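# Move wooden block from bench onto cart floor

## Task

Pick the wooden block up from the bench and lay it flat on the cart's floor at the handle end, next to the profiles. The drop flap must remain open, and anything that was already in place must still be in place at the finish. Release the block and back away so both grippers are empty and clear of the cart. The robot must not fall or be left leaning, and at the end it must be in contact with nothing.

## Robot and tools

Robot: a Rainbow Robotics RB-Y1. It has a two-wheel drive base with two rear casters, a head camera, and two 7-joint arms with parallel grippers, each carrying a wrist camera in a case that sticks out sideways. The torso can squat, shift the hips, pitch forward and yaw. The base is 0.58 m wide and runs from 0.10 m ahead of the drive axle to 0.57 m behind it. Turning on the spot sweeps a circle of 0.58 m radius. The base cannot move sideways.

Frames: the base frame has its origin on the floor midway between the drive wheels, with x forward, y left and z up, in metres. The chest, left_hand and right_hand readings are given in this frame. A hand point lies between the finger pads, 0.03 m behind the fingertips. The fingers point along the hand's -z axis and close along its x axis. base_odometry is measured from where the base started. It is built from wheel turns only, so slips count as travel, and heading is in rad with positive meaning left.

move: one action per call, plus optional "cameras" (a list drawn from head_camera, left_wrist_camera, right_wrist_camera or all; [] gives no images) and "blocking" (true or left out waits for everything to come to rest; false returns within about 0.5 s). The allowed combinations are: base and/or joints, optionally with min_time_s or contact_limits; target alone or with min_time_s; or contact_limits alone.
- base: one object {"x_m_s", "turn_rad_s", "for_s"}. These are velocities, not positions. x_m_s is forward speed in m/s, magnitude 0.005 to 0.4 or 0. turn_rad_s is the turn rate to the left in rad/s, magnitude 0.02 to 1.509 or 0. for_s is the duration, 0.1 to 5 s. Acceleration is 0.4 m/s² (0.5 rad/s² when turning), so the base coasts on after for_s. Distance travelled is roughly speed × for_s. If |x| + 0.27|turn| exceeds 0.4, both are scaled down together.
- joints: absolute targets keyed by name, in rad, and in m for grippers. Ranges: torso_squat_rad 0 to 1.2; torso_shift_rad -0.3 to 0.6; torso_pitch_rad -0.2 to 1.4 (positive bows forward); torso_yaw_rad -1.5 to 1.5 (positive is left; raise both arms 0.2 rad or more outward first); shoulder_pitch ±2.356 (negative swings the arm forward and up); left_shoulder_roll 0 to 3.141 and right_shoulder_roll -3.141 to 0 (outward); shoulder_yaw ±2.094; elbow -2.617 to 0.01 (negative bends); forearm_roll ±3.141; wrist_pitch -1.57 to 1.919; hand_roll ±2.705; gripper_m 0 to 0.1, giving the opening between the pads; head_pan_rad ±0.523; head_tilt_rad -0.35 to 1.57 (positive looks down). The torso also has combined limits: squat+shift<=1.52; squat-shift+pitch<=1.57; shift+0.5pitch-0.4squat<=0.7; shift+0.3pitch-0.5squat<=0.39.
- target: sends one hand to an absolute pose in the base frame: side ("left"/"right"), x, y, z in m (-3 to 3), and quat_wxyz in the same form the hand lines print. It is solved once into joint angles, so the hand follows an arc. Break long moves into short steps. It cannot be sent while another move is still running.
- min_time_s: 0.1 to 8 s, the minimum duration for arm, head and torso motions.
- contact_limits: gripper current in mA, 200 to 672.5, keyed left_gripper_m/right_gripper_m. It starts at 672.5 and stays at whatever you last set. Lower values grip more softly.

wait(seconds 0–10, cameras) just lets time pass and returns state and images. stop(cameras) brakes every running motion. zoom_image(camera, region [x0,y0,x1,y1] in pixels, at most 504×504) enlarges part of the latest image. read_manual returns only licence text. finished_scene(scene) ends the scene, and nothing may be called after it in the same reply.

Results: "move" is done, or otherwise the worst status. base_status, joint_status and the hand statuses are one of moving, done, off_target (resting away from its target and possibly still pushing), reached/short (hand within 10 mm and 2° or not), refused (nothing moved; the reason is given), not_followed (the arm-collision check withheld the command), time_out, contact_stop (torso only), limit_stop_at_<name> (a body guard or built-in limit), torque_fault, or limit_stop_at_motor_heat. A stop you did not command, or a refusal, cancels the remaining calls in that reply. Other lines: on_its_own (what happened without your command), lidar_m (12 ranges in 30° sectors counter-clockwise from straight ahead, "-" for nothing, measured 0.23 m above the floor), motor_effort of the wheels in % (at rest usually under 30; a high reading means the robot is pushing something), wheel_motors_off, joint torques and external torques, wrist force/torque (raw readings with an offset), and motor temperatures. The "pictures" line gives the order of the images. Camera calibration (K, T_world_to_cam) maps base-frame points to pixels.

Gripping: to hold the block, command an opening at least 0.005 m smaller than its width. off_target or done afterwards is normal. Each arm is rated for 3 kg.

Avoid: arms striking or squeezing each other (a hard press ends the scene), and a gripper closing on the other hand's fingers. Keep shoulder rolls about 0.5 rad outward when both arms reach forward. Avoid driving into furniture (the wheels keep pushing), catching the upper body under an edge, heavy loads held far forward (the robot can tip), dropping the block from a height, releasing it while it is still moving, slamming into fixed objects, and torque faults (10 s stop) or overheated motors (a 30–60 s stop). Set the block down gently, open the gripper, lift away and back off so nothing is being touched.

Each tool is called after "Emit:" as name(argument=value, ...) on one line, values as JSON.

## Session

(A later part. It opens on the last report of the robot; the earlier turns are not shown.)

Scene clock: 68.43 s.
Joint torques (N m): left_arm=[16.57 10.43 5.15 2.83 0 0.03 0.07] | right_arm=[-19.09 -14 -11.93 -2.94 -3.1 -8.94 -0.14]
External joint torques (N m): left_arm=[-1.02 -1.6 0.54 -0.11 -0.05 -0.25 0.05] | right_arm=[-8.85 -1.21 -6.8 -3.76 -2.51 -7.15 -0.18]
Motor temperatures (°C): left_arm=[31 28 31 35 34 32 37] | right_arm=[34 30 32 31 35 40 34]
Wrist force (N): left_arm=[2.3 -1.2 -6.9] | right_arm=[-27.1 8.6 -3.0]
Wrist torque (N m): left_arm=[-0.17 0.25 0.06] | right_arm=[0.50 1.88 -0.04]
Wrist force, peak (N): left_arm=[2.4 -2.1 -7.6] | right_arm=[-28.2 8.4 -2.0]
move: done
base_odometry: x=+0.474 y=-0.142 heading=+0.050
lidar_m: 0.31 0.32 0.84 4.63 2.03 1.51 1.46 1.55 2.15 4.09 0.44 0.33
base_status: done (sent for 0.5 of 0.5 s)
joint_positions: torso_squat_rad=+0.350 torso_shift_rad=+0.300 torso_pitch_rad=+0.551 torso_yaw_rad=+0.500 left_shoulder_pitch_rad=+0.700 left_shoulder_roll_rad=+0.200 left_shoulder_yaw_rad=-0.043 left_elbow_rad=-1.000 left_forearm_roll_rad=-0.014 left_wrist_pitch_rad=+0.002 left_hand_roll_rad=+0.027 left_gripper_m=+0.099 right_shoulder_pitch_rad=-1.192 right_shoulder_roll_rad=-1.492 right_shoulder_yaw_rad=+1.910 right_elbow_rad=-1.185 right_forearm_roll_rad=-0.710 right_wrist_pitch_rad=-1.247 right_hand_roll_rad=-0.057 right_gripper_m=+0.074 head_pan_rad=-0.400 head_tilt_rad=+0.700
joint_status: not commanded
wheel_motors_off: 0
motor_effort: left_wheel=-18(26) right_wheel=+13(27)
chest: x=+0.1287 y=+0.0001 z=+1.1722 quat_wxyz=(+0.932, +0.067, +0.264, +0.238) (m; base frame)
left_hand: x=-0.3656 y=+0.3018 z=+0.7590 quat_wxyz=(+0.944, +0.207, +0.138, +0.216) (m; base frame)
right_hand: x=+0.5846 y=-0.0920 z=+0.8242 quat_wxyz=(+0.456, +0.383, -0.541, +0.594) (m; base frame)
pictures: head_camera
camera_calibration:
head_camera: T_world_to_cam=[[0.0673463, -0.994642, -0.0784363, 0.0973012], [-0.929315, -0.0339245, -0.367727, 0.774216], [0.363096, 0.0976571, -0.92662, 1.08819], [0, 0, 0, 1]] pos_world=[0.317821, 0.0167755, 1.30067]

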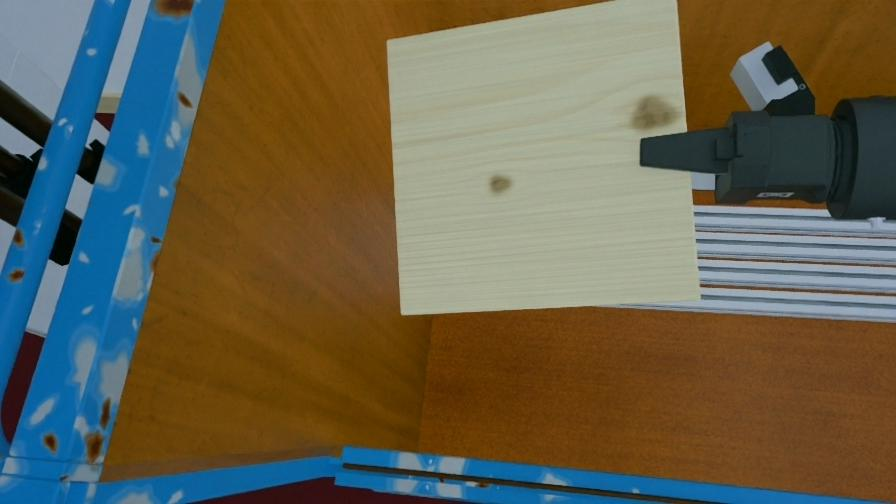

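Emit:
move(base={"turn_rad_s":-0.05,"for_s":0.5}, cameras=[])

Emit:
move(base={"x_m_s":0.08,"for_s":0.54}, cameras=[])

Emit:
move(joints={"torso_pitch_rad":0.85}, min_time_s=1.5, cameras=["head_camera"])

Emit:
move(joints={"torso_squat_rad":0.9}, min_time_s=2.2, cameras=["head_camera","right_wrist_camera"])

Scene clock: 73.87 s.
Joint torques (N m): left_arm=[16.25 9.97 5.15 2.94 -0.01 -0.04 0.05] | right_arm=[-18.89 -13.79 -11.61 -2.76 -3.03 -8.88 -0.13]
External joint torques (N m): left_arm=[-1.33 -2.07 0.53 0.01 -0.05 -0.31 0.03] | right_arm=[-8.65 -1 -6.48 -3.58 -2.44 -7.09 -0.18]
Motor temperatures (°C): left_arm=[31 28 31 35 34 32 37] | right_arm=[34 30 32 31 35 40 34]
Wrist force (N): left_arm=[2.0 -1.4 -6.9] | right_arm=[-27.2 8.4 -2.8]
Wrist torque (N m): left_arm=[-0.13 0.25 0.07] | right_arm=[0.55 1.89 -0.07]
Wrist force, peak (N): left_arm=[2.6 -2.7 -7.4] | right_arm=[-27.8 8.3 -2.9]
move: done
base_odometry: x=+0.474 y=-0.142 heading=+0.025
lidar_m: 0.30 0.31 0.75 4.19 2.10 1.51 1.46 1.54 2.07 4.43 0.45 0.33
base_status: done (sent for 0.5 of 0.5 s)
joint_positions: torso_squat_rad=+0.350 torso_shift_rad=+0.300 torso_pitch_rad=+0.551 torso_yaw_rad=+0.500 left_shoulder_pitch_rad=+0.700 left_shoulder_roll_rad=+0.200 left_shoulder_yaw_rad=-0.043 left_elbow_rad=-1.000 left_forearm_roll_rad=-0.014 left_wrist_pitch_rad=+0.002 left_hand_roll_rad=+0.027 left_gripper_m=+0.099 right_shoulder_pitch_rad=-1.192 right_shoulder_roll_rad=-1.492 right_shoulder_yaw_rad=+1.910 right_elbow_rad=-1.185 right_forearm_roll_rad=-0.710 right_wrist_pitch_rad=-1.247 right_hand_roll_rad=-0.057 right_gripper_m=+0.074 head_pan_rad=-0.400 head_tilt_rad=+0.700
joint_status: not commanded
wheel_motors_off: 0
motor_effort: left_wheel=+5(16) right_wheel=-3(12)
chest: x=+0.1287 y=+0.0001 z=+1.1722 quat_wxyz=(+0.932, +0.067, +0.264, +0.238) (m; base frame)
left_hand: x=-0.3656 y=+0.3018 z=+0.7590 quat_wxyz=(+0.944, +0.207, +0.138, +0.216) (m; base frame)
right_hand: x=+0.5846 y=-0.0920 z=+0.8242 quat_wxyz=(+0.456, +0.383, -0.541, +0.594) (m; base frame)
pictures: none
No camera images: "cameras" was empty.

Scene clock: 74.90 s.
Joint torques (N m): left_arm=[16.2 10.02 5.02 3.02 -0.02 0.03 -0.03] | right_arm=[-19.17 -13.94 -12.15 -2.92 -3.04 -8.82 -0.08]
External joint torques (N m): left_arm=[-1.39 -2.02 0.41 0.09 -0.06 -0.24 -0.05] | right_arm=[-8.93 -1.15 -7.02 -3.74 -2.44 -7.03 -0.13]
Motor temperatures (°C): left_arm=[31 28 31 35 34 32 37] | right_arm=[34 30 32 31 36 40 34]
Wrist force (N): left_arm=[1.6 -1.7 -7.2] | right_arm=[-26.9 8.8 -2.7]
Wrist torque (N m): left_arm=[-0.11 0.22 0.06] | right_arm=[0.52 1.83 -0.06]
Wrist force, peak (N): left_arm=[2.4 -1.5 -7.7] | right_arm=[-28.8 8.0 -3.0]
move: done
base_odometry: x=+0.517 y=-0.141 heading=+0.026
lidar_m: 0.26 0.28 0.72 4.01 2.15 1.57 1.50 1.57 2.13 4.28 0.40 0.27
base_status: done (sent for 0.53 of 0.53 s)
joint_positions: torso_squat_rad=+0.350 torso_shift_rad=+0.300 torso_pitch_rad=+0.551 torso_yaw_rad=+0.500 left_shoulder_pitch_rad=+0.700 left_shoulder_roll_rad=+0.200 left_shoulder_yaw_rad=-0.043 left_elbow_rad=-1.000 left_forearm_roll_rad=-0.014 left_wrist_pitch_rad=+0.002 left_hand_roll_rad=+0.027 left_gripper_m=+0.099 right_shoulder_pitch_rad=-1.192 right_shoulder_roll_rad=-1.492 right_shoulder_yaw_rad=+1.910 right_elbow_rad=-1.185 right_forearm_roll_rad=-0.710 right_wrist_pitch_rad=-1.247 right_hand_roll_rad=-0.057 right_gripper_m=+0.074 head_pan_rad=-0.400 head_tilt_rad=+0.700
joint_status: not commanded
wheel_motors_off: 0
motor_effort: left_wheel=+5(40) right_wheel=-7(19)
chest: x=+0.1287 y=+0.0001 z=+1.1722 quat_wxyz=(+0.932, +0.067, +0.264, +0.238) (m; base frame)
left_hand: x=-0.3656 y=+0.3018 z=+0.7590 quat_wxyz=(+0.944, +0.207, +0.138, +0.216) (m; base frame)
right_hand: x=+0.5846 y=-0.0920 z=+0.8242 quat_wxyz=(+0.456, +0.383, -0.541, +0.594) (m; base frame)
pictures: none
No camera images: "cameras" was empty.

Scene clock: 76.67 s.
Joint torques (N m): left_arm=[19.36 12.06 5.82 5.45 -0.07 0.68 0.03] | right_arm=[-13.95 -12.41 -9.68 -6.16 -0.66 -9.52 -0.24]
External joint torques (N m): left_arm=[-1.47 -2.08 0.4 0 -0.11 -0.11 0] | right_arm=[-7.68 -0.55 -6.69 -5.21 -0.6 -7.61 -0.29]
Motor temperatures (°C): left_arm=[31 28 31 35 34 32 37] | right_arm=[34 30 32 31 35 40 34]
Wrist force (N): left_arm=[3.7 -1.6 -5.7] | right_arm=[-27.9 0.8 -3.1]
Wrist torque (N m): left_arm=[-0.16 0.33 0.07] | right_arm=[-0.27 2.00 -0.06]
Wrist force, peak (N): left_arm=[2.2 -2.1 -7.4] | right_arm=[-29.6 2.4 -2.9]
move: done
base_odometry: x=+0.517 y=-0.141 heading=+0.026
lidar_m: 0.27 0.27 0.71 4.02 2.15 1.57 1.51 1.57 2.15 4.28 0.38 0.28
base_status: not commanded
joint_positions: torso_squat_rad=+0.350 torso_shift_rad=+0.300 torso_pitch_rad=+0.851 torso_yaw_rad=+0.500 left_shoulder_pitch_rad=+0.700 left_shoulder_roll_rad=+0.200 left_shoulder_yaw_rad=-0.043 left_elbow_rad=-1.000 left_forearm_roll_rad=-0.014 left_wrist_pitch_rad=+0.002 left_hand_roll_rad=+0.027 left_gripper_m=+0.099 right_shoulder_pitch_rad=-1.192 right_shoulder_roll_rad=-1.492 right_shoulder_yaw_rad=+1.910 right_elbow_rad=-1.185 right_forearm_roll_rad=-0.711 right_wrist_pitch_rad=-1.247 right_hand_roll_rad=-0.057 right_gripper_m=+0.074 head_pan_rad=-0.400 head_tilt_rad=+0.700
joint_status: all done
wheel_motors_off: 0
motor_effort: left_wheel=+6(7) right_wheel=-6(9)
chest: x=+0.1993 y=+0.0001 z=+1.1126 quat_wxyz=(+0.883, +0.102, +0.400, +0.225) (m; base frame)
left_hand: x=-0.3950 y=+0.3018 z=+0.8639 quat_wxyz=(+0.913, +0.237, +0.278, +0.182) (m; base frame)
right_hand: x=+0.5323 y=-0.0921 z=+0.6454 quat_wxyz=(+0.532, +0.467, -0.467, +0.531) (m; base frame)
pictures: head_camera
camera_calibration:
head_camera: T_world_to_cam=[[0.0411692, -0.994642, -0.09483, 0.11132], [-0.996472, -0.0339268, -0.076758, 0.507547], [0.0731295, 0.0976555, -0.99253, 1.13836], [0, 0, 0, 1]] pos_world=[0.417926, 0.0167755, 1.17937]

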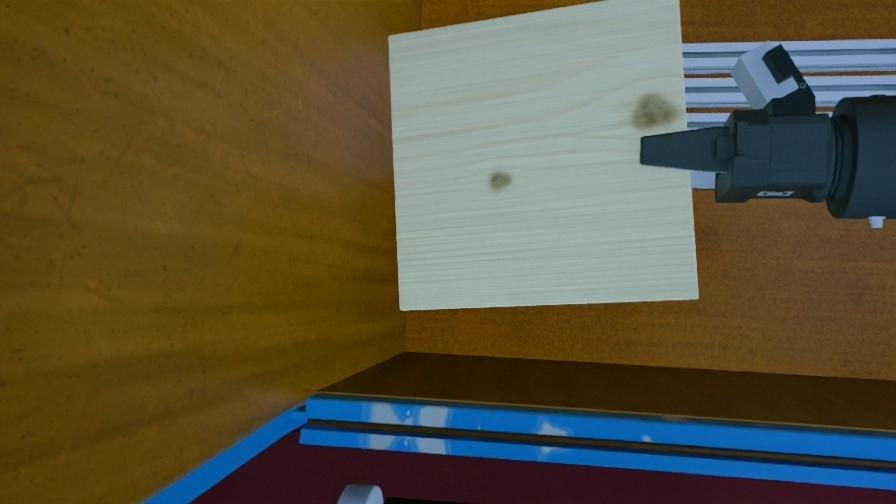

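Scene clock: 79.27 s.
Joint torques (N m): left_arm=[19.7 11.83 5.99 5.55 0.05 0.49 -0.08] | right_arm=[-13.25 -11.86 -9.46 -6.36 -0.63 -9.46 -0.21]
External joint torques (N m): left_arm=[-1.14 -2.3 0.58 0.1 0.01 -0.29 -0.11] | right_arm=[-6.95 -0.01 -6.45 -5.41 -0.57 -7.55 -0.26]
Motor temperatures (°C): left_arm=[31 28 31 35 34 32 37] | right_arm=[34 30 32 31 35 40 34]
Wrist force (N): left_arm=[3.2 -2.3 -6.0] | right_arm=[-27.7 0.6 -2.6]
Wrist torque (N m): left_arm=[-0.07 0.29 0.04] | right_arm=[-0.14 1.99 -0.05]
Wrist force, peak (N): left_arm=[3.8 -2.4 -7.0] | right_arm=[-29.5 1.4 -3.3]
move: done
base_odometry: x=+0.517 y=-0.141 heading=+0.026
lidar_m: 0.27 0.28 0.72 4.00 2.15 1.56 1.50 1.57 2.14 4.28 0.40 0.28
base_status: not commanded
joint_positions: torso_squat_rad=+0.900 torso_shift_rad=+0.300 torso_pitch_rad=+0.851 torso_yaw_rad=+0.500 left_shoulder_pitch_rad=+0.700 left_shoulder_roll_rad=+0.200 left_shoulder_yaw_rad=-0.043 left_elbow_rad=-1.000 left_forearm_roll_rad=-0.014 left_wrist_pitch_rad=+0.002 left_hand_roll_rad=+0.027 left_gripper_m=+0.099 right_shoulder_pitch_rad=-1.192 right_shoulder_roll_rad=-1.492 right_shoulder_yaw_rad=+1.910 right_elbow_rad=-1.185 right_forearm_roll_rad=-0.711 right_wrist_pitch_rad=-1.247 right_hand_roll_rad=-0.057 right_gripper_m=+0.074 head_pan_rad=-0.400 head_tilt_rad=+0.700
joint_status: all done
wheel_motors_off: 0
motor_effort: left_wheel=+6(8) right_wheel=-6(7)
chest: x=+0.1334 y=+0.0001 z=+0.9002 quat_wxyz=(+0.883, +0.102, +0.400, +0.225) (m; base frame)
left_hand: x=-0.4608 y=+0.3018 z=+0.6514 quat_wxyz=(+0.913, +0.237, +0.277, +0.182) (m; base frame)
right_hand: x=+0.4666 y=-0.0921 z=+0.4331 quat_wxyz=(+0.532, +0.467, -0.467, +0.531) (m; base frame)
pictures: head_camera, right_wrist_camera
camera_calibration:
head_camera: T_world_to_cam=[[0.0411875, -0.994642, -0.0948205, 0.0938849], [-0.996457, -0.0339262, -0.0769582, 0.425771], [0.073329, 0.0976542, -0.992515, 0.932383], [0, 0, 0, 1]] pos_world=[0.352025, 0.0167755, 0.967073]
right_wrist_camera: T_world_to_cam=[[0.0278773, -0.102005, -0.994393, 0.40699], [-0.861629, -0.506775, 0.0278295, 0.370391], [-0.506772, 0.856023, -0.102018, 0.431645], [0, 0, 0, 1]] pos_world=[0.526539, -0.140278, 0.438436]

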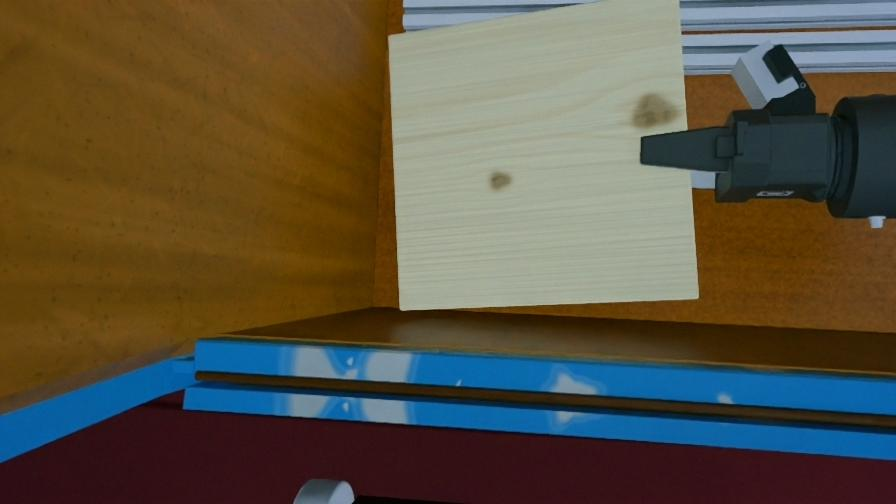

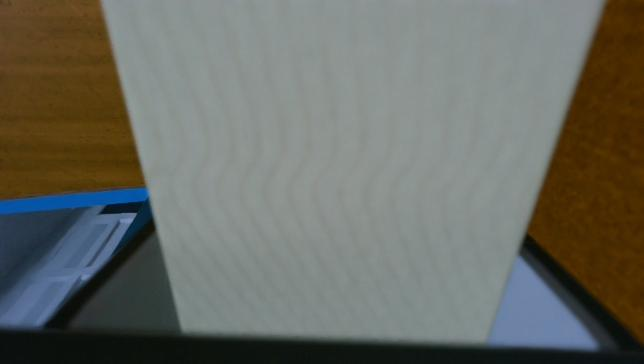

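Emit:
move(joints={"torso_squat_rad":1.0}, cameras=[])

Emit:
move(target={"side":"right","x":0.460,"y":-0.091,"z":0.364,"quat_wxyz":[0.5495,0.4501,-0.4862,0.5098]}, min_time_s=1.5, cameras=["head_camera"])

Scene clock: 85.67 s.
Joint torques (N m): left_arm=[18.99 11.9 6.31 5.56 -0.06 0.62 -0.06] | right_arm=[-12.37 -11.31 -8.06 -7 0.7 -9.15 -0.22]
External joint torques (N m): left_arm=[-1.84 -2.23 0.9 0.11 -0.11 -0.17 -0.09] | right_arm=[-6.07 0.56 -5.04 -6.05 0.75 -7.24 -0.27]
Motor temperatures (°C): left_arm=[31 28 31 35 34 32 37] | right_arm=[34 30 32 31 35 40 34]
Wrist force (N): left_arm=[3.6 -2.5 -5.6] | right_arm=[-27.7 -2.1 -3.7]
Wrist torque (N m): left_arm=[-0.05 0.30 0.03] | right_arm=[-0.96 1.78 -0.15]
Wrist force, peak (N): left_arm=[3.9 -2.7 -6.9] | right_arm=[-28.8 -1.7 -2.4]
move: done
base_odometry: x=+0.517 y=-0.141 heading=+0.026
lidar_m: 0.25 0.28 0.71 4.02 2.15 1.57 1.50 1.58 2.15 4.27 0.39 0.28
base_status: not commanded
joint_positions: torso_squat_rad=+1.000 torso_shift_rad=+0.300 torso_pitch_rad=+0.851 torso_yaw_rad=+0.500 left_shoulder_pitch_rad=+0.700 left_shoulder_roll_rad=+0.200 left_shoulder_yaw_rad=-0.043 left_elbow_rad=-1.000 left_forearm_roll_rad=-0.014 left_wrist_pitch_rad=+0.002 left_hand_roll_rad=+0.027 left_gripper_m=+0.099 right_shoulder_pitch_rad=-1.193 right_shoulder_roll_rad=-1.492 right_shoulder_yaw_rad=+1.909 right_elbow_rad=-1.184 right_forearm_roll_rad=-0.711 right_wrist_pitch_rad=-1.247 right_hand_roll_rad=-0.057 right_gripper_m=+0.074 head_pan_rad=-0.400 head_tilt_rad=+0.700
joint_status: all done
wheel_motors_off: 0
motor_effort: left_wheel=+6(7) right_wheel=-7(8)
chest: x=+0.1165 y=+0.0001 z=+0.8459 quat_wxyz=(+0.883, +0.102, +0.400, +0.225) (m; base frame)
left_hand: x=-0.4777 y=+0.3017 z=+0.5969 quat_wxyz=(+0.913, +0.237, +0.277, +0.182) (m; base frame)
right_hand: x=+0.4502 y=-0.0921 z=+0.3789 quat_wxyz=(+0.531, +0.467, -0.467, +0.531) (m; base frame)
pictures: none
No camera images: "cameras" was empty.

Scene clock: 87.50 s.
Joint torques (N m): left_arm=[19.07 12.31 6.34 5.34 -0.04 0.66 0.06] | right_arm=[-11.58 -9.31 -10.21 -4.97 -1.09 -9.66 0.29]
External joint torques (N m): left_arm=[-1.76 -1.82 0.93 -0.11 -0.09 -0.13 0.03] | right_arm=[-5.37 2.52 -7.45 -4.34 -1.06 -7.75 0.24]
Motor temperatures (°C): left_arm=[31 28 31 35 34 32 37] | right_arm=[34 30 32 31 35 40 34]
Wrist force (N): left_arm=[3.9 -1.6 -6.9] | right_arm=[-28.4 1.1 -3.1]
Wrist torque (N m): left_arm=[-0.20 0.35 0.06] | right_arm=[0.04 2.04 -0.17]
Wrist force, peak (N): left_arm=[4.6 -2.3 -7.0] | right_arm=[-28.7 -1.2 -3.6]
move: done
base_odometry: x=+0.517 y=-0.141 heading=+0.026
lidar_m: 0.26 0.28 0.72 4.02 2.14 1.55 1.50 1.58 2.14 4.27 0.39 0.28
base_status: not commanded
joint_positions: torso_squat_rad=+1.000 torso_shift_rad=+0.300 torso_pitch_rad=+0.851 torso_yaw_rad=+0.500 left_shoulder_pitch_rad=+0.700 left_shoulder_roll_rad=+0.200 left_shoulder_yaw_rad=-0.043 left_elbow_rad=-1.000 left_forearm_roll_rad=-0.014 left_wrist_pitch_rad=+0.002 left_hand_roll_rad=+0.027 left_gripper_m=+0.099 right_shoulder_pitch_rad=-1.139 right_shoulder_roll_rad=-1.429 right_shoulder_yaw_rad=+1.890 right_elbow_rad=-1.095 right_forearm_roll_rad=-0.800 right_wrist_pitch_rad=-1.278 right_hand_roll_rad=-0.038 right_gripper_m=+0.074 head_pan_rad=-0.400 head_tilt_rad=+0.700
joint_status: all done
wheel_motors_off: 0
motor_effort: left_wheel=+6(7) right_wheel=-5(8)
chest: x=+0.1165 y=+0.0001 z=+0.8459 quat_wxyz=(+0.883, +0.102, +0.400, +0.225) (m; base frame)
left_hand: x=-0.4777 y=+0.3017 z=+0.5970 quat_wxyz=(+0.913, +0.237, +0.277, +0.182) (m; base frame)
right_hand: x=+0.4593 y=-0.0922 z=+0.3628 quat_wxyz=(+0.551, +0.449, -0.484, +0.511) (m; base frame)
right_hand_status: reached (checked arc, planned for 1.5 s): 2 mm and 0.3 deg off.
pictures: head_camera
camera_calibration:
head_camera: T_world_to_cam=[[0.0411967, -0.994642, -0.0948157, 0.0894152], [-0.996449, -0.0339259, -0.0770583, 0.404833], [0.0734287, 0.0976536, -0.992508, 0.879589], [0, 0, 0, 1]] pos_world=[0.335125, 0.0167755, 0.912673]

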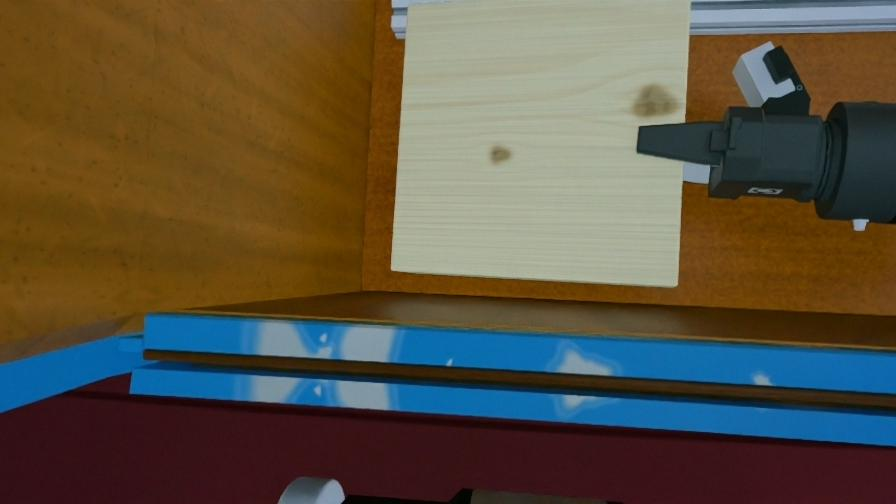

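Emit:
move(target={"side":"right","x":0.458,"y":-0.091,"z":0.349,"quat_wxyz":[0.5405,0.4585,-0.4783,0.5193]}, min_time_s=1.2, cameras=["head_camera"])

Scene clock: 93.50 s.
Joint torques (N m): left_arm=[19.69 12.17 6.04 5.47 0.03 0.53 0.04] | right_arm=[-6.43 -8.7 -1.8 -1.63 0.76 -4.17 -0.35]
External joint torques (N m): left_arm=[-1.14 -1.96 0.63 0.02 -0.02 -0.26 0.01] | right_arm=[0.09 2.8 0.72 -1.61 0.9 -2.27 -0.4]
Motor temperatures (°C): left_arm=[31 28 31 35 34 32 37] | right_arm=[34 30 32 31 35 41 34]
Wrist force (N): left_arm=[3.4 -2.4 -6.1] | right_arm=[-17.3 -1.0 -0.6]
Wrist torque (N m): left_arm=[-0.06 0.32 0.04] | right_arm=[-0.81 -0.48 0.38]
Wrist force, peak (N): left_arm=[3.3 -3.0 -7.1] | right_arm=[-28.9 1.2 -3.6]
move: done
base_odometry: x=+0.517 y=-0.141 heading=+0.026
lidar_m: 0.26 0.27 0.72 4.02 2.16 1.56 1.50 1.57 2.15 4.28 0.39 0.27
base_status: not commanded
joint_positions: torso_squat_rad=+1.000 torso_shift_rad=+0.300 torso_pitch_rad=+0.850 torso_yaw_rad=+0.500 left_shoulder_pitch_rad=+0.700 left_shoulder_roll_rad=+0.200 left_shoulder_yaw_rad=-0.043 left_elbow_rad=-1.000 left_forearm_roll_rad=-0.014 left_wrist_pitch_rad=+0.002 left_hand_roll_rad=+0.027 left_gripper_m=+0.099 right_shoulder_pitch_rad=-1.124 right_shoulder_roll_rad=-1.349 right_shoulder_yaw_rad=+1.897 right_elbow_rad=-0.945 right_forearm_roll_rad=-0.780 right_wrist_pitch_rad=-1.339 right_hand_roll_rad=-0.087 right_gripper_m=+0.074 head_pan_rad=-0.400 head_tilt_rad=+0.700
joint_status: all done
wheel_motors_off: 0
motor_effort: left_wheel=+6(7) right_wheel=-5(9)
chest: x=+0.1164 y=+0.0000 z=+0.8459 quat_wxyz=(+0.883, +0.102, +0.400, +0.225) (m; base frame)
left_hand: x=-0.4777 y=+0.3017 z=+0.5968 quat_wxyz=(+0.913, +0.237, +0.277, +0.182) (m; base frame)
right_hand: x=+0.4584 y=-0.0914 z=+0.3492 quat_wxyz=(+0.541, +0.457, -0.478, +0.520) (m; base frame)
right_hand_status: reached (checked arc, planned for 1.2 s): 1 mm and 0.2 deg off.
pictures: head_camera
camera_calibration:
head_camera: T_world_to_cam=[[0.0412334, -0.994642, -0.0947966, 0.0894085], [-0.996418, -0.0339247, -0.0774585, 0.405103], [0.0738276, 0.0976509, -0.992479, 0.879633], [0, 0, 0, 1]] pos_world=[0.335024, 0.0167755, 0.912871]

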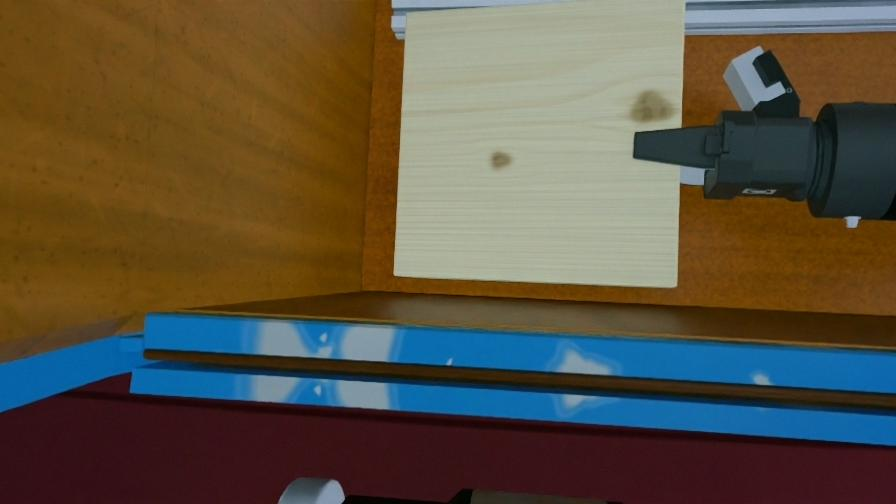

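Emit:
move(target={"side":"right","x":0.453,"y":-0.092,"z":0.341,"quat_wxyz":[0.5311,0.4686,-0.4878,0.5103]}, min_time_s=1.2, cameras=["head_camera","right_wrist_camera"])

Scene clock: 97.67 s.
Joint torques (N m): left_arm=[19.56 12.17 6.03 5.37 -0.08 0.52 -0.06] | right_arm=[-6.35 -8.35 -4.44 -1.05 0.31 -4.82 -0.39]
External joint torques (N m): left_arm=[-1.27 -1.96 0.61 -0.08 -0.13 -0.26 -0.09] | right_arm=[-0.04 2.85 -2.32 -1.62 0.52 -2.89 -0.44]
Motor temperatures (°C): left_arm=[31 28 31 35 34 32 37] | right_arm=[34 30 32 31 35 40 34]
Wrist force (N): left_arm=[3.7 -3.1 -6.1] | right_arm=[-18.8 -0.6 -1.1]
Wrist torque (N m): left_arm=[0.02 0.36 0.06] | right_arm=[-0.67 -0.20 0.63]
Wrist force, peak (N): left_arm=[4.5 -2.8 -6.4] | right_arm=[-24.2 -0.4 -1.1]
move: done
base_odometry: x=+0.517 y=-0.141 heading=+0.026
lidar_m: 0.26 0.28 0.72 4.03 2.17 1.57 1.50 1.57 2.14 4.27 0.39 0.28
base_status: not commanded
joint_positions: torso_squat_rad=+1.000 torso_shift_rad=+0.300 torso_pitch_rad=+0.850 torso_yaw_rad=+0.500 left_shoulder_pitch_rad=+0.700 left_shoulder_roll_rad=+0.200 left_shoulder_yaw_rad=-0.043 left_elbow_rad=-1.000 left_forearm_roll_rad=-0.014 left_wrist_pitch_rad=+0.002 left_hand_roll_rad=+0.027 left_gripper_m=+0.099 right_shoulder_pitch_rad=-1.072 right_shoulder_roll_rad=-1.260 right_shoulder_yaw_rad=+1.889 right_elbow_rad=-0.786 right_forearm_roll_rad=-0.799 right_wrist_pitch_rad=-1.440 right_hand_roll_rad=-0.117 right_gripper_m=+0.074 head_pan_rad=-0.400 head_tilt_rad=+0.700
joint_status: all done
wheel_motors_off: 0
motor_effort: left_wheel=+6(7) right_wheel=-6(8)
chest: x=+0.1164 y=+0.0000 z=+0.8460 quat_wxyz=(+0.883, +0.102, +0.400, +0.225) (m; base frame)
left_hand: x=-0.4777 y=+0.3017 z=+0.5968 quat_wxyz=(+0.913, +0.237, +0.277, +0.182) (m; base frame)
right_hand: x=+0.4531 y=-0.0924 z=+0.3410 quat_wxyz=(+0.532, +0.467, -0.487, +0.511) (m; base frame)
right_hand_status: reached (checked arc, planned for 1.2 s): 0 mm and 0.2 deg off.
pictures: head_camera, right_wrist_camera
camera_calibration:
head_camera: T_world_to_cam=[[0.0412334, -0.994642, -0.0947966, 0.0894085], [-0.996418, -0.0339247, -0.0774585, 0.405103], [0.0738276, 0.0976509, -0.992479, 0.879633], [0, 0, 0, 1]] pos_world=[0.335024, 0.0167755, 0.912871]
right_wrist_camera: T_world_to_cam=[[0.0274423, -0.0636304, -0.997596, 0.320637], [-0.881295, -0.47253, 0.00589672, 0.380706], [-0.471769, 0.879014, -0.0690444, 0.390636], [0, 0, 0, 1]] pos_world=[0.511005, -0.143077, 0.344593]

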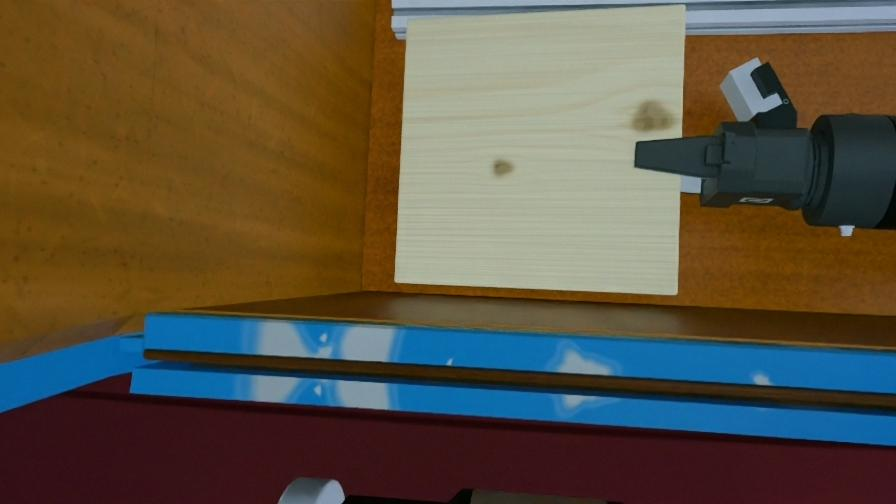

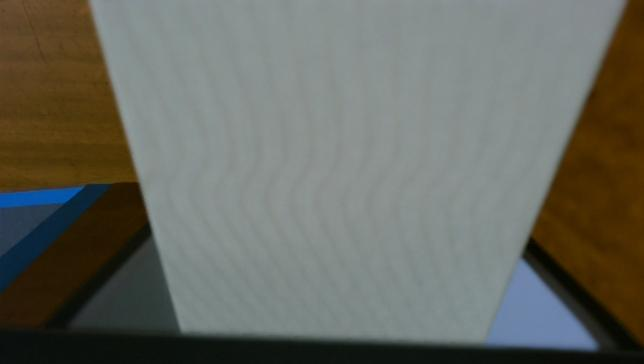

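Emit:
move(joints={"right_gripper_m":0.1}, cameras=[])

Emit:
move(target={"side":"right","x":0.453,"y":-0.097,"z":0.347,"quat_wxyz":[0.5673,0.4277,-0.4451,0.5451]}, min_time_s=1.0, cameras=[])

Emit:
move(target={"side":"right","x":0.453,"y":-0.105,"z":0.350,"quat_wxyz":[0.6011,0.3828,-0.3984,0.5775]}, min_time_s=1.0, cameras=["head_camera","right_wrist_camera"])

Scene clock: 101.10 s.
Joint torques (N m): left_arm=[19.22 12.09 6.02 5.47 -0.03 0.6 0.03] | right_arm=[-6.64 -10.11 -4.12 -0.78 -0.01 -4.29 -0.32]
External joint torques (N m): left_arm=[-1.61 -2.04 0.6 0.02 -0.07 -0.18 0] | right_arm=[-0.33 1.07 -2 -1.34 0.2 -2.38 -0.37]
Motor temperatures (°C): left_arm=[31 28 31 35 34 32 37] | right_arm=[34 30 31 31 35 40 34]
Wrist force (N): left_arm=[4.7 -2.5 -6.7] | right_arm=[-16.4 0.0 -2.4]
Wrist torque (N m): left_arm=[-0.01 0.44 0.06] | right_arm=[-0.23 -0.50 -0.10]
Wrist force, peak (N): left_arm=[4.7 -2.5 -6.7] | right_arm=[-19.0 -0.5 -1.4]
move: done
base_odometry: x=+0.517 y=-0.141 heading=+0.026
lidar_m: 0.26 0.28 0.72 4.03 2.15 1.57 1.50 1.58 2.15 4.28 0.39 0.28
base_status: not commanded
joint_positions: torso_squat_rad=+1.000 torso_shift_rad=+0.300 torso_pitch_rad=+0.850 torso_yaw_rad=+0.500 left_shoulder_pitch_rad=+0.700 left_shoulder_roll_rad=+0.200 left_shoulder_yaw_rad=-0.043 left_elbow_rad=-1.000 left_forearm_roll_rad=-0.014 left_wrist_pitch_rad=+0.002 left_hand_roll_rad=+0.027 left_gripper_m=+0.099 right_shoulder_pitch_rad=-1.072 right_shoulder_roll_rad=-1.259 right_shoulder_yaw_rad=+1.889 right_elbow_rad=-0.786 right_forearm_roll_rad=-0.799 right_wrist_pitch_rad=-1.440 right_hand_roll_rad=-0.117 right_gripper_m=+0.099 head_pan_rad=-0.400 head_tilt_rad=+0.700
joint_status: all done
wheel_motors_off: 0
motor_effort: left_wheel=+7(7) right_wheel=-7(7)
chest: x=+0.1164 y=+0.0000 z=+0.8460 quat_wxyz=(+0.883, +0.102, +0.400, +0.225) (m; base frame)
left_hand: x=-0.4777 y=+0.3017 z=+0.5968 quat_wxyz=(+0.913, +0.237, +0.277, +0.182) (m; base frame)
right_hand: x=+0.4529 y=-0.0922 z=+0.3409 quat_wxyz=(+0.532, +0.468, -0.487, +0.511) (m; base frame)
pictures: none
No camera images: "cameras" was empty.

Scene clock: 102.43 s.
Joint torques (N m): left_arm=[19.12 12.16 6 5.47 -0.09 0.49 0.05] | right_arm=[-9.02 -14.73 -2.49 -2.26 0.19 -4 0.12]
External joint torques (N m): left_arm=[-1.7 -1.97 0.58 0.02 -0.14 -0.3 0.02] | right_arm=[-2.8 -2.93 0.32 -1.46 0.2 -2.13 0.07]
Motor temperatures (°C): left_arm=[31 28 31 35 34 32 37] | right_arm=[34 30 31 31 35 40 34]
Wrist force (N): left_arm=[3.4 -2.3 -6.3] | right_arm=[-15.8 1.8 -5.4]
Wrist torque (N m): left_arm=[-0.04 0.35 0.03] | right_arm=[-0.31 -0.53 -0.11]
Wrist force, peak (N): left_arm=[3.4 -2.1 -7.0] | right_arm=[-18.6 1.2 3.4]
move: done
base_odometry: x=+0.517 y=-0.141 heading=+0.026
lidar_m: 0.26 0.28 0.72 4.03 2.16 1.56 1.50 1.58 2.14 4.27 0.39 0.28
base_status: not commanded
joint_positions: torso_squat_rad=+1.000 torso_shift_rad=+0.300 torso_pitch_rad=+0.850 torso_yaw_rad=+0.500 left_shoulder_pitch_rad=+0.700 left_shoulder_roll_rad=+0.200 left_shoulder_yaw_rad=-0.043 left_elbow_rad=-1.000 left_forearm_roll_rad=-0.014 left_wrist_pitch_rad=+0.002 left_hand_roll_rad=+0.027 left_gripper_m=+0.099 right_shoulder_pitch_rad=-1.178 right_shoulder_roll_rad=-1.465 right_shoulder_yaw_rad=+1.923 right_elbow_rad=-1.154 right_forearm_roll_rad=-0.765 right_wrist_pitch_rad=-1.152 right_hand_roll_rad=-0.035 right_gripper_m=+0.099 head_pan_rad=-0.400 head_tilt_rad=+0.700
joint_status: all done
wheel_motors_off: 0
motor_effort: left_wheel=+7(8) right_wheel=-7(9)
chest: x=+0.1163 y=+0.0001 z=+0.8460 quat_wxyz=(+0.883, +0.102, +0.400, +0.225) (m; base frame)
left_hand: x=-0.4778 y=+0.3017 z=+0.5968 quat_wxyz=(+0.913, +0.237, +0.277, +0.182) (m; base frame)
right_hand: x=+0.4526 y=-0.0969 z=+0.3468 quat_wxyz=(+0.567, +0.428, -0.445, +0.545) (m; base frame)
right_hand_status: reached (checked arc, planned for 1.0 s): 0 mm and 0.1 deg off.
pictures: none
No camera images: "cameras" was empty.

Scene clock: 103.77 s.
Joint torques (N m): left_arm=[19.56 12.12 5.78 5.39 -0.01 0.52 0.05] | right_arm=[-9.1 -14.95 -3.62 -3.28 0.19 -3.9 0.29]
External joint torques (N m): left_arm=[-1.27 -2.01 0.37 -0.06 -0.06 -0.26 0.02] | right_arm=[-3.16 -3.11 -0.24 -1.63 0.13 -2.11 0.24]
Motor temperatures (°C): left_arm=[31 28 31 35 34 32 37] | right_arm=[34 30 31 31 35 40 34]
Wrist force (N): left_arm=[3.3 -2.8 -6.1] | right_arm=[-14.7 1.3 -6.2]
Wrist torque (N m): left_arm=[0.02 0.32 0.02] | right_arm=[-0.27 -0.38 -0.08]
Wrist force, peak (N): left_arm=[3.7 -3.4 -6.7] | right_arm=[-16.0 2.8 -6.8]
move: done
base_odometry: x=+0.517 y=-0.141 heading=+0.026
lidar_m: 0.26 0.27 0.71 4.01 2.16 1.56 1.50 1.58 2.14 4.29 0.39 0.28
base_status: not commanded
joint_positions: torso_squat_rad=+1.000 torso_shift_rad=+0.300 torso_pitch_rad=+0.850 torso_yaw_rad=+0.500 left_shoulder_pitch_rad=+0.700 left_shoulder_roll_rad=+0.200 left_shoulder_yaw_rad=-0.043 left_elbow_rad=-1.000 left_forearm_roll_rad=-0.014 left_wrist_pitch_rad=+0.002 left_hand_roll_rad=+0.027 left_gripper_m=+0.099 right_shoulder_pitch_rad=-1.265 right_shoulder_roll_rad=-1.613 right_shoulder_yaw_rad=+1.941 right_elbow_rad=-1.398 right_forearm_roll_rad=-0.734 right_wrist_pitch_rad=-0.891 right_hand_roll_rad=-0.011 right_gripper_m=+0.099 head_pan_rad=-0.400 head_tilt_rad=+0.700
joint_status: all done
wheel_motors_off: 0
motor_effort: left_wheel=+7(8) right_wheel=-7(8)
chest: x=+0.1163 y=+0.0001 z=+0.8460 quat_wxyz=(+0.883, +0.102, +0.400, +0.225) (m; base frame)
left_hand: x=-0.4778 y=+0.3017 z=+0.5968 quat_wxyz=(+0.913, +0.237, +0.277, +0.182) (m; base frame)
right_hand: x=+0.4523 y=-0.1053 z=+0.3499 quat_wxyz=(+0.600, +0.385, -0.399, +0.577) (m; base frame)
right_hand_status: reached (checked arc, planned for 1.0 s): 1 mm and 0.3 deg off.
pictures: head_camera, right_wrist_camera
camera_calibration:
head_camera: T_world_to_cam=[[0.0412426, -0.994642, -0.0947918, 0.0894052], [-0.99641, -0.0339244, -0.0775586, 0.405092], [0.0739273, 0.0976503, -0.992471, 0.8796], [0, 0, 0, 1]] pos_world=[0.334924, 0.0167755, 0.912871]
right_wrist_camera: T_world_to_cam=[[0.0136774, -0.361112, -0.932422, 0.280747], [-0.878504, -0.449691, 0.161272, 0.320614], [-0.477539, 0.816931, -0.323389, 0.487315], [0, 0, 0, 1]] pos_world=[0.510532, -0.152544, 0.367661]

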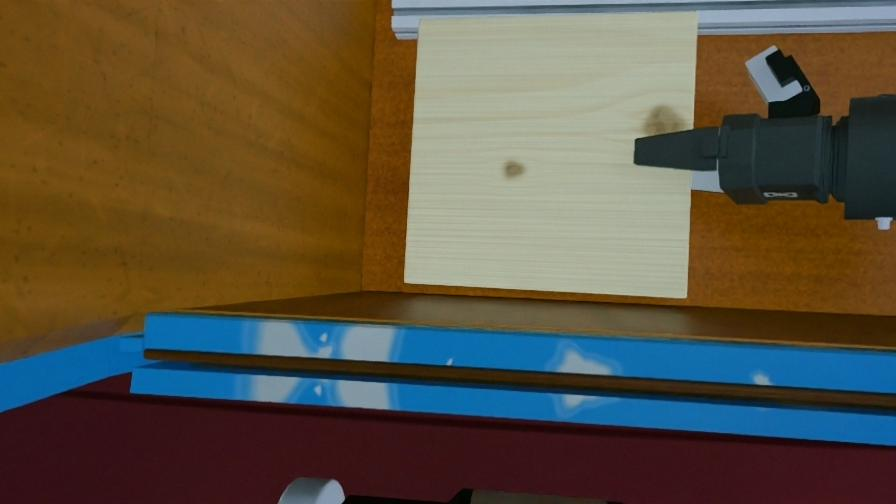

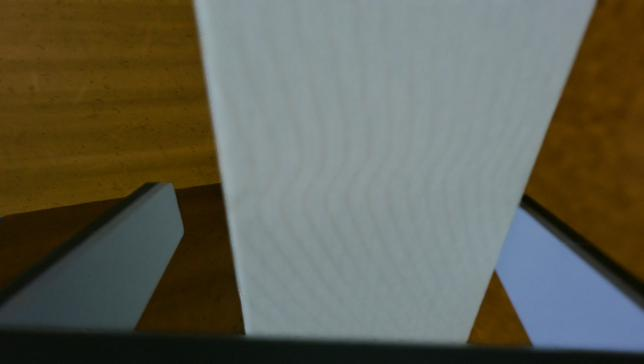

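Emit:
move(target={"side":"right","x":0.451,"y":-0.128,"z":0.350,"quat_wxyz":[0.6011,0.3828,-0.3984,0.5775]}, min_time_s=1.0, cameras=[])

Emit:
move(target={"side":"right","x":0.449,"y":-0.152,"z":0.360,"quat_wxyz":[0.6011,0.3828,-0.3984,0.5775]}, min_time_s=0.8, cameras=["head_camera","right_wrist_camera"])

Scene clock: 106.90 s.
Joint torques (N m): left_arm=[19.25 12.35 6.02 5.36 0.07 0.62 -0.01] | right_arm=[-4.3 -14.73 -1.69 -0.39 0.16 -1.95 -0.13]
External joint torques (N m): left_arm=[-1.58 -1.78 0.6 -0.09 0.02 -0.17 -0.04] | right_arm=[1.03 -2.14 1.33 0.85 0.13 -0.16 -0.18]
Motor temperatures (°C): left_arm=[31 28 31 35 34 32 37] | right_arm=[34 30 31 31 35 39 34]
Wrist force (N): left_arm=[3.1 -2.9 -6.1] | right_arm=[-6.0 2.0 -1.2]
Wrist torque (N m): left_arm=[-0.01 0.29 0.05] | right_arm=[-0.30 -0.28 -0.12]
Wrist force, peak (N): left_arm=[4.4 -3.2 -6.9] | right_arm=[-15.8 1.9 -6.5]
move: done
base_odometry: x=+0.517 y=-0.141 heading=+0.026
lidar_m: 0.26 0.28 0.72 4.02 2.16 1.57 1.50 1.57 2.16 4.28 0.38 0.28
base_status: not commanded
joint_positions: torso_squat_rad=+1.000 torso_shift_rad=+0.300 torso_pitch_rad=+0.850 torso_yaw_rad=+0.500 left_shoulder_pitch_rad=+0.700 left_shoulder_roll_rad=+0.200 left_shoulder_yaw_rad=-0.043 left_elbow_rad=-1.000 left_forearm_roll_rad=-0.014 left_wrist_pitch_rad=+0.002 left_hand_roll_rad=+0.027 left_gripper_m=+0.099 right_shoulder_pitch_rad=-1.245 right_shoulder_roll_rad=-1.638 right_shoulder_yaw_rad=+1.955 right_elbow_rad=-1.369 right_forearm_roll_rad=-0.725 right_wrist_pitch_rad=-0.946 right_hand_roll_rad=-0.016 right_gripper_m=+0.099 head_pan_rad=-0.400 head_tilt_rad=+0.700
joint_status: all done
wheel_motors_off: 0
motor_effort: left_wheel=+7(8) right_wheel=-6(9)
chest: x=+0.1163 y=+0.0001 z=+0.8460 quat_wxyz=(+0.883, +0.102, +0.400, +0.225) (m; base frame)
left_hand: x=-0.4778 y=+0.3017 z=+0.5967 quat_wxyz=(+0.913, +0.237, +0.277, +0.182) (m; base frame)
right_hand: x=+0.4510 y=-0.1271 z=+0.3503 quat_wxyz=(+0.601, +0.383, -0.398, +0.578) (m; base frame)
right_hand_status: reached (checked arc, planned for 1.0 s): 1 mm and 0.1 deg off.
pictures: none
No camera images: "cameras" was empty.

Scene clock: 108.03 s.
Joint torques (N m): left_arm=[19.34 12.39 6.49 5.47 -0.11 0.62 0.07] | right_arm=[-2.98 -15.65 -1.5 -0.53 0.23 -2 -0.27]
External joint torques (N m): left_arm=[-1.49 -1.74 1.07 0.02 -0.15 -0.17 0.04] | right_arm=[1.58 -2.21 1.21 0.36 0.23 -0.21 -0.31]
Motor temperatures (°C): left_arm=[31 28 31 35 34 32 37] | right_arm=[34 30 31 30 35 39 34]
Wrist force (N): left_arm=[2.5 -2.4 -6.8] | right_arm=[-5.8 1.8 -1.0]
Wrist torque (N m): left_arm=[-0.06 0.24 0.04] | right_arm=[-0.29 -0.25 -0.12]
Wrist force, peak (N): left_arm=[4.1 -2.8 -6.6] | right_arm=[-6.3 2.5 -0.6]
move: done
base_odometry: x=+0.517 y=-0.141 heading=+0.026
lidar_m: 0.26 0.29 0.71 4.00 2.15 1.57 1.50 1.57 2.16 4.28 0.39 0.27
base_status: not commanded
joint_positions: torso_squat_rad=+1.000 torso_shift_rad=+0.300 torso_pitch_rad=+0.850 torso_yaw_rad=+0.500 left_shoulder_pitch_rad=+0.700 left_shoulder_roll_rad=+0.200 left_shoulder_yaw_rad=-0.043 left_elbow_rad=-1.000 left_forearm_roll_rad=-0.014 left_wrist_pitch_rad=+0.002 left_hand_roll_rad=+0.027 left_gripper_m=+0.099 right_shoulder_pitch_rad=-1.233 right_shoulder_roll_rad=-1.691 right_shoulder_yaw_rad=+1.969 right_elbow_rad=-1.369 right_forearm_roll_rad=-0.702 right_wrist_pitch_rad=-1.003 right_hand_roll_rad=-0.026 right_gripper_m=+0.099 head_pan_rad=-0.400 head_tilt_rad=+0.700
joint_status: all done
wheel_motors_off: 0
motor_effort: left_wheel=+7(8) right_wheel=-7(8)
chest: x=+0.1163 y=+0.0001 z=+0.8460 quat_wxyz=(+0.883, +0.102, +0.400, +0.225) (m; base frame)
left_hand: x=-0.4778 y=+0.3017 z=+0.5967 quat_wxyz=(+0.913, +0.237, +0.277, +0.182) (m; base frame)
right_hand: x=+0.4492 y=-0.1516 z=+0.3601 quat_wxyz=(+0.601, +0.383, -0.399, +0.577) (m; base frame)
right_hand_status: reached (checked arc, planned for 0.8 s): 0 mm and 0.0 deg off.
pictures: head_camera, right_wrist_camera
camera_calibration:
head_camera: T_world_to_cam=[[0.0412518, -0.994643, -0.094787, 0.0894072], [-0.996403, -0.0339241, -0.0776586, 0.405188], [0.074027, 0.0976496, -0.992464, 0.879659], [0, 0, 0, 1]] pos_world=[0.334924, 0.0167755, 0.912971]
right_wrist_camera: T_world_to_cam=[[0.0147527, -0.365248, -0.930793, 0.271918], [-0.879895, -0.446908, 0.161423, 0.296347], [-0.474939, 0.816619, -0.327973, 0.527449], [0, 0, 0, 1]] pos_world=[0.507248, -0.198967, 0.378252]

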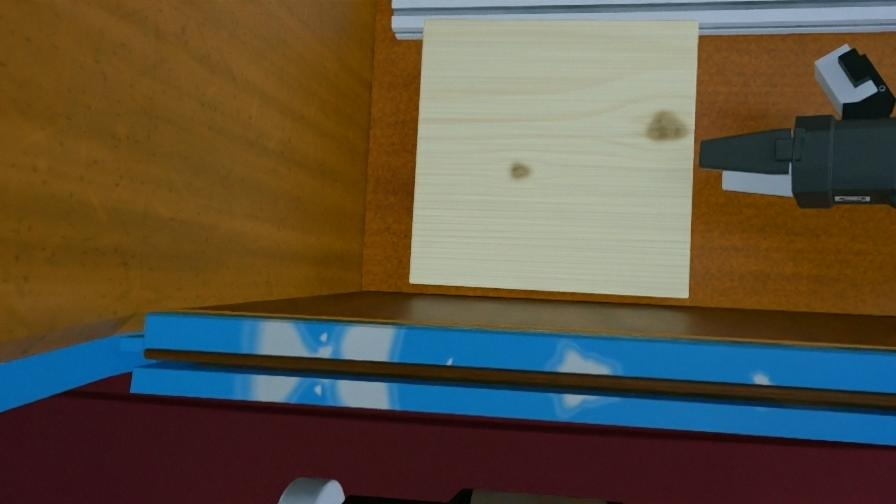

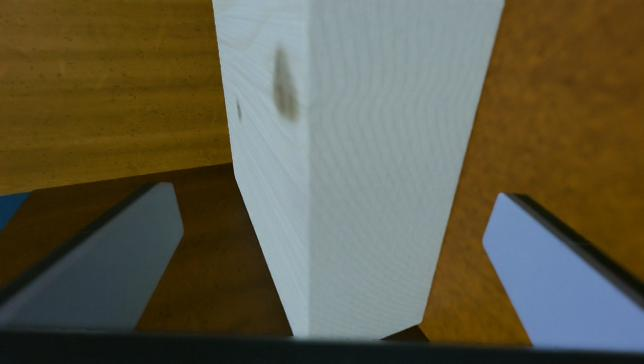

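Released and flat on the floor. Move clear.

Emit:
move(joints={"torso_squat_rad":0.35}, cameras=[])

Emit:
move(joints={"torso_pitch_rad":0.4}, cameras=["head_camera"])

Emit:
move(base={"x_m_s":-0.3,"for_s":1.5}, cameras=["head_camera"])

Scene clock: 112.37 s.
Joint torques (N m): left_arm=[19.38 12.24 6.3 5.38 -0.05 0.54 -0.06] | right_arm=[-3.8 -15.22 -1.74 -0.82 0.01 -1.95 -0.21]
External joint torques (N m): left_arm=[-1.45 -1.89 0.88 -0.07 -0.1 -0.25 -0.09] | right_arm=[0.76 -1.78 0.97 0.07 0.01 -0.16 -0.26]
Motor temperatures (°C): left_arm=[31 28 31 35 34 32 37] | right_arm=[34 30 31 30 35 39 34]
Wrist force (N): left_arm=[4.4 -2.1 -6.0] | right_arm=[-6.1 1.8 -0.8]
Wrist torque (N m): left_arm=[-0.14 0.46 0.07] | right_arm=[-0.28 -0.29 -0.11]
Wrist force, peak (N): left_arm=[3.4 -2.7 -7.1] | right_arm=[-6.6 2.2 -0.2]
move: done
base_odometry: x=+0.517 y=-0.141 heading=+0.026
lidar_m: 0.26 0.28 0.71 4.01 2.15 1.57 1.50 1.57 2.14 4.28 0.39 0.27
base_status: not commanded
joint_positions: torso_squat_rad=+0.350 torso_shift_rad=+0.300 torso_pitch_rad=+0.850 torso_yaw_rad=+0.500 left_shoulder_pitch_rad=+0.700 left_shoulder_roll_rad=+0.200 left_shoulder_yaw_rad=-0.043 left_elbow_rad=-1.000 left_forearm_roll_rad=-0.014 left_wrist_pitch_rad=+0.002 left_hand_roll_rad=+0.027 left_gripper_m=+0.099 right_shoulder_pitch_rad=-1.233 right_shoulder_roll_rad=-1.691 right_shoulder_yaw_rad=+1.969 right_elbow_rad=-1.369 right_forearm_roll_rad=-0.702 right_wrist_pitch_rad=-1.003 right_hand_roll_rad=-0.026 right_gripper_m=+0.099 head_pan_rad=-0.400 head_tilt_rad=+0.700
joint_status: all done
wheel_motors_off: 0
motor_effort: left_wheel=+7(8) right_wheel=-6(8)
chest: x=+0.1988 y=+0.0001 z=+1.1129 quat_wxyz=(+0.883, +0.102, +0.400, +0.225) (m; base frame)
left_hand: x=-0.3952 y=+0.3018 z=+0.8636 quat_wxyz=(+0.913, +0.237, +0.277, +0.182) (m; base frame)
right_hand: x=+0.5317 y=-0.1517 z=+0.6269 quat_wxyz=(+0.601, +0.383, -0.399, +0.577) (m; base frame)
pictures: none
No camera images: "cameras" was empty.

Scene clock: 114.63 s.
Joint torques (N m): left_arm=[13.95 8.75 4.64 1.48 -0.07 -0.24 -0.01] | right_arm=[-8.81 -14.63 -4.79 2.12 -0.66 -1.68 -0.24]
External joint torques (N m): left_arm=[-1.38 -1.81 0.59 -0.06 -0.11 -0.23 -0.02] | right_arm=[0.58 -1.6 1.33 0.39 0.06 -0.08 -0.27]
Motor temperatures (°C): left_arm=[31 28 31 35 34 32 37] | right_arm=[34 30 31 30 35 39 34]
Wrist force (N): left_arm=[1.8 -1.3 -7.1] | right_arm=[-5.6 4.7 -0.9]
Wrist torque (N m): left_arm=[-0.10 0.28 0.06] | right_arm=[-0.48 -0.25 -0.13]
Wrist force, peak (N): left_arm=[1.9 -1.1 -7.8] | right_arm=[-5.6 4.7 -0.9]
move: done
base_odometry: x=+0.517 y=-0.141 heading=+0.026
lidar_m: 0.26 0.27 0.72 4.03 2.14 1.55 1.50 1.58 2.15 4.28 0.39 0.28
base_status: not commanded
joint_positions: torso_squat_rad=+0.350 torso_shift_rad=+0.300 torso_pitch_rad=+0.400 torso_yaw_rad=+0.500 left_shoulder_pitch_rad=+0.700 left_shoulder_roll_rad=+0.200 left_shoulder_yaw_rad=-0.043 left_elbow_rad=-1.000 left_forearm_roll_rad=-0.014 left_wrist_pitch_rad=+0.002 left_hand_roll_rad=+0.027 left_gripper_m=+0.099 right_shoulder_pitch_rad=-1.233 right_shoulder_roll_rad=-1.691 right_shoulder_yaw_rad=+1.969 right_elbow_rad=-1.369 right_forearm_roll_rad=-0.702 right_wrist_pitch_rad=-1.003 right_hand_roll_rad=-0.026 right_gripper_m=+0.099 head_pan_rad=-0.400 head_tilt_rad=+0.700
joint_status: all done
wheel_motors_off: 0
motor_effort: left_wheel=+7(8) right_wheel=-6(8)
chest: x=+0.0868 y=+0.0001 z=+1.1937 quat_wxyz=(+0.950, +0.049, +0.193, +0.242) (m; base frame)
left_hand: x=-0.3396 y=+0.3017 z=+0.7108 quat_wxyz=(+0.952, +0.190, +0.066, +0.231) (m; base frame)
right_hand: x=+0.5979 y=-0.1517 z=+0.9010 quat_wxyz=(+0.497, +0.244, -0.523, +0.648) (m; base frame)
pictures: head_camera
camera_calibration:
head_camera: T_world_to_cam=[[0.0784748, -0.994638, -0.0673505, 0.0875781], [-0.863343, -0.0340242, -0.503469, 0.899518], [0.498478, 0.0976562, -0.861384, 1.03361], [0, 0, 0, 1]] pos_world=[0.254486, 0.0167752, 1.34912]

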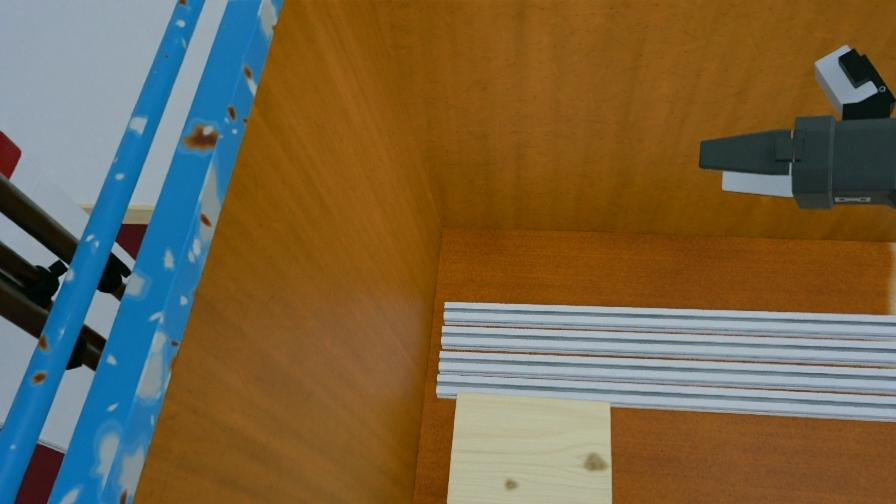

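Scene clock: 117.23 s.
Joint torques (N m): left_arm=[13.8 9.1 4.79 1.43 -0.08 -0.22 0.01] | right_arm=[-9.16 -14.27 -5.61 2.15 -0.69 -1.69 -0.32]
External joint torques (N m): left_arm=[-1.52 -1.46 0.74 -0.11 -0.12 -0.21 0] | right_arm=[0.22 -1.25 0.51 0.43 0.02 -0.09 -0.36]
Motor temperatures (°C): left_arm=[31 28 31 35 34 32 37] | right_arm=[34 30 31 30 35 39 34]
Wrist force (N): left_arm=[0.8 -1.1 -6.6] | right_arm=[-5.7 4.7 -0.6]
Wrist torque (N m): left_arm=[-0.16 0.16 0.06] | right_arm=[-0.47 -0.27 -0.09]
Wrist force, peak (N): left_arm=[1.0 -1.1 -8.1] | right_arm=[-5.8 5.0 -0.4]
move: done
base_odometry: x=+0.067 y=-0.152 heading=+0.027
lidar_m: 0.71 0.75 1.67 4.23 1.51 1.09 1.04 1.11 1.52 4.07 1.02 0.75
base_status: done (sent for 1.5 of 1.5 s)
joint_positions: torso_squat_rad=+0.350 torso_shift_rad=+0.300 torso_pitch_rad=+0.400 torso_yaw_rad=+0.500 left_shoulder_pitch_rad=+0.700 left_shoulder_roll_rad=+0.200 left_shoulder_yaw_rad=-0.043 left_elbow_rad=-1.000 left_forearm_roll_rad=-0.014 left_wrist_pitch_rad=+0.002 left_hand_roll_rad=+0.027 left_gripper_m=+0.099 right_shoulder_pitch_rad=-1.233 right_shoulder_roll_rad=-1.691 right_shoulder_yaw_rad=+1.970 right_elbow_rad=-1.369 right_forearm_roll_rad=-0.702 right_wrist_pitch_rad=-1.003 right_hand_roll_rad=-0.026 right_gripper_m=+0.099 head_pan_rad=-0.400 head_tilt_rad=+0.700
joint_status: not commanded
wheel_motors_off: 0
motor_effort: left_wheel=+10(33) right_wheel=-9(30)
chest: x=+0.0868 y=+0.0001 z=+1.1937 quat_wxyz=(+0.950, +0.049, +0.193, +0.242) (m; base frame)
left_hand: x=-0.3396 y=+0.3017 z=+0.7108 quat_wxyz=(+0.952, +0.190, +0.066, +0.231) (m; base frame)
right_hand: x=+0.5979 y=-0.1518 z=+0.9009 quat_wxyz=(+0.497, +0.244, -0.523, +0.648) (m; base frame)
pictures: head_camera
camera_calibration:
head_camera: T_world_to_cam=[[0.0784748, -0.994638, -0.0673505, 0.0875781], [-0.863343, -0.0340242, -0.503469, 0.899518], [0.498478, 0.0976562, -0.861384, 1.03361], [0, 0, 0, 1]] pos_world=[0.254486, 0.0167752, 1.34912]

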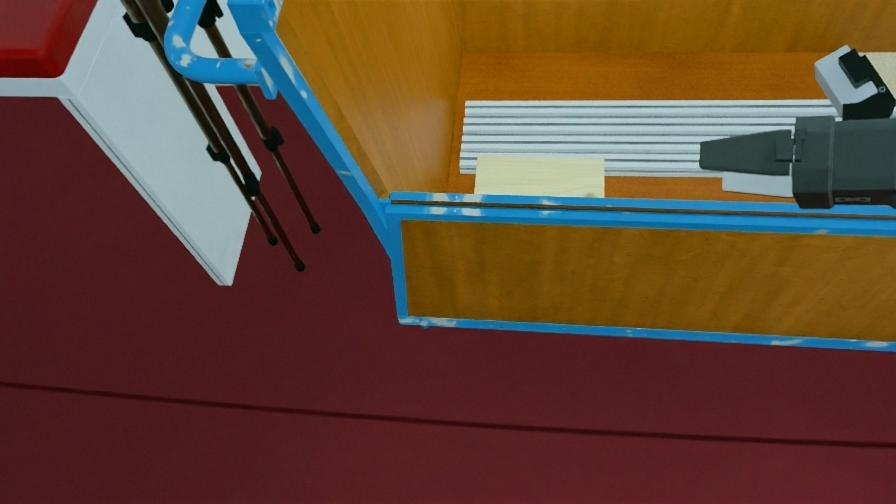

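Emit:
finished_scene(scene=2)

The scene is finished: the task was done.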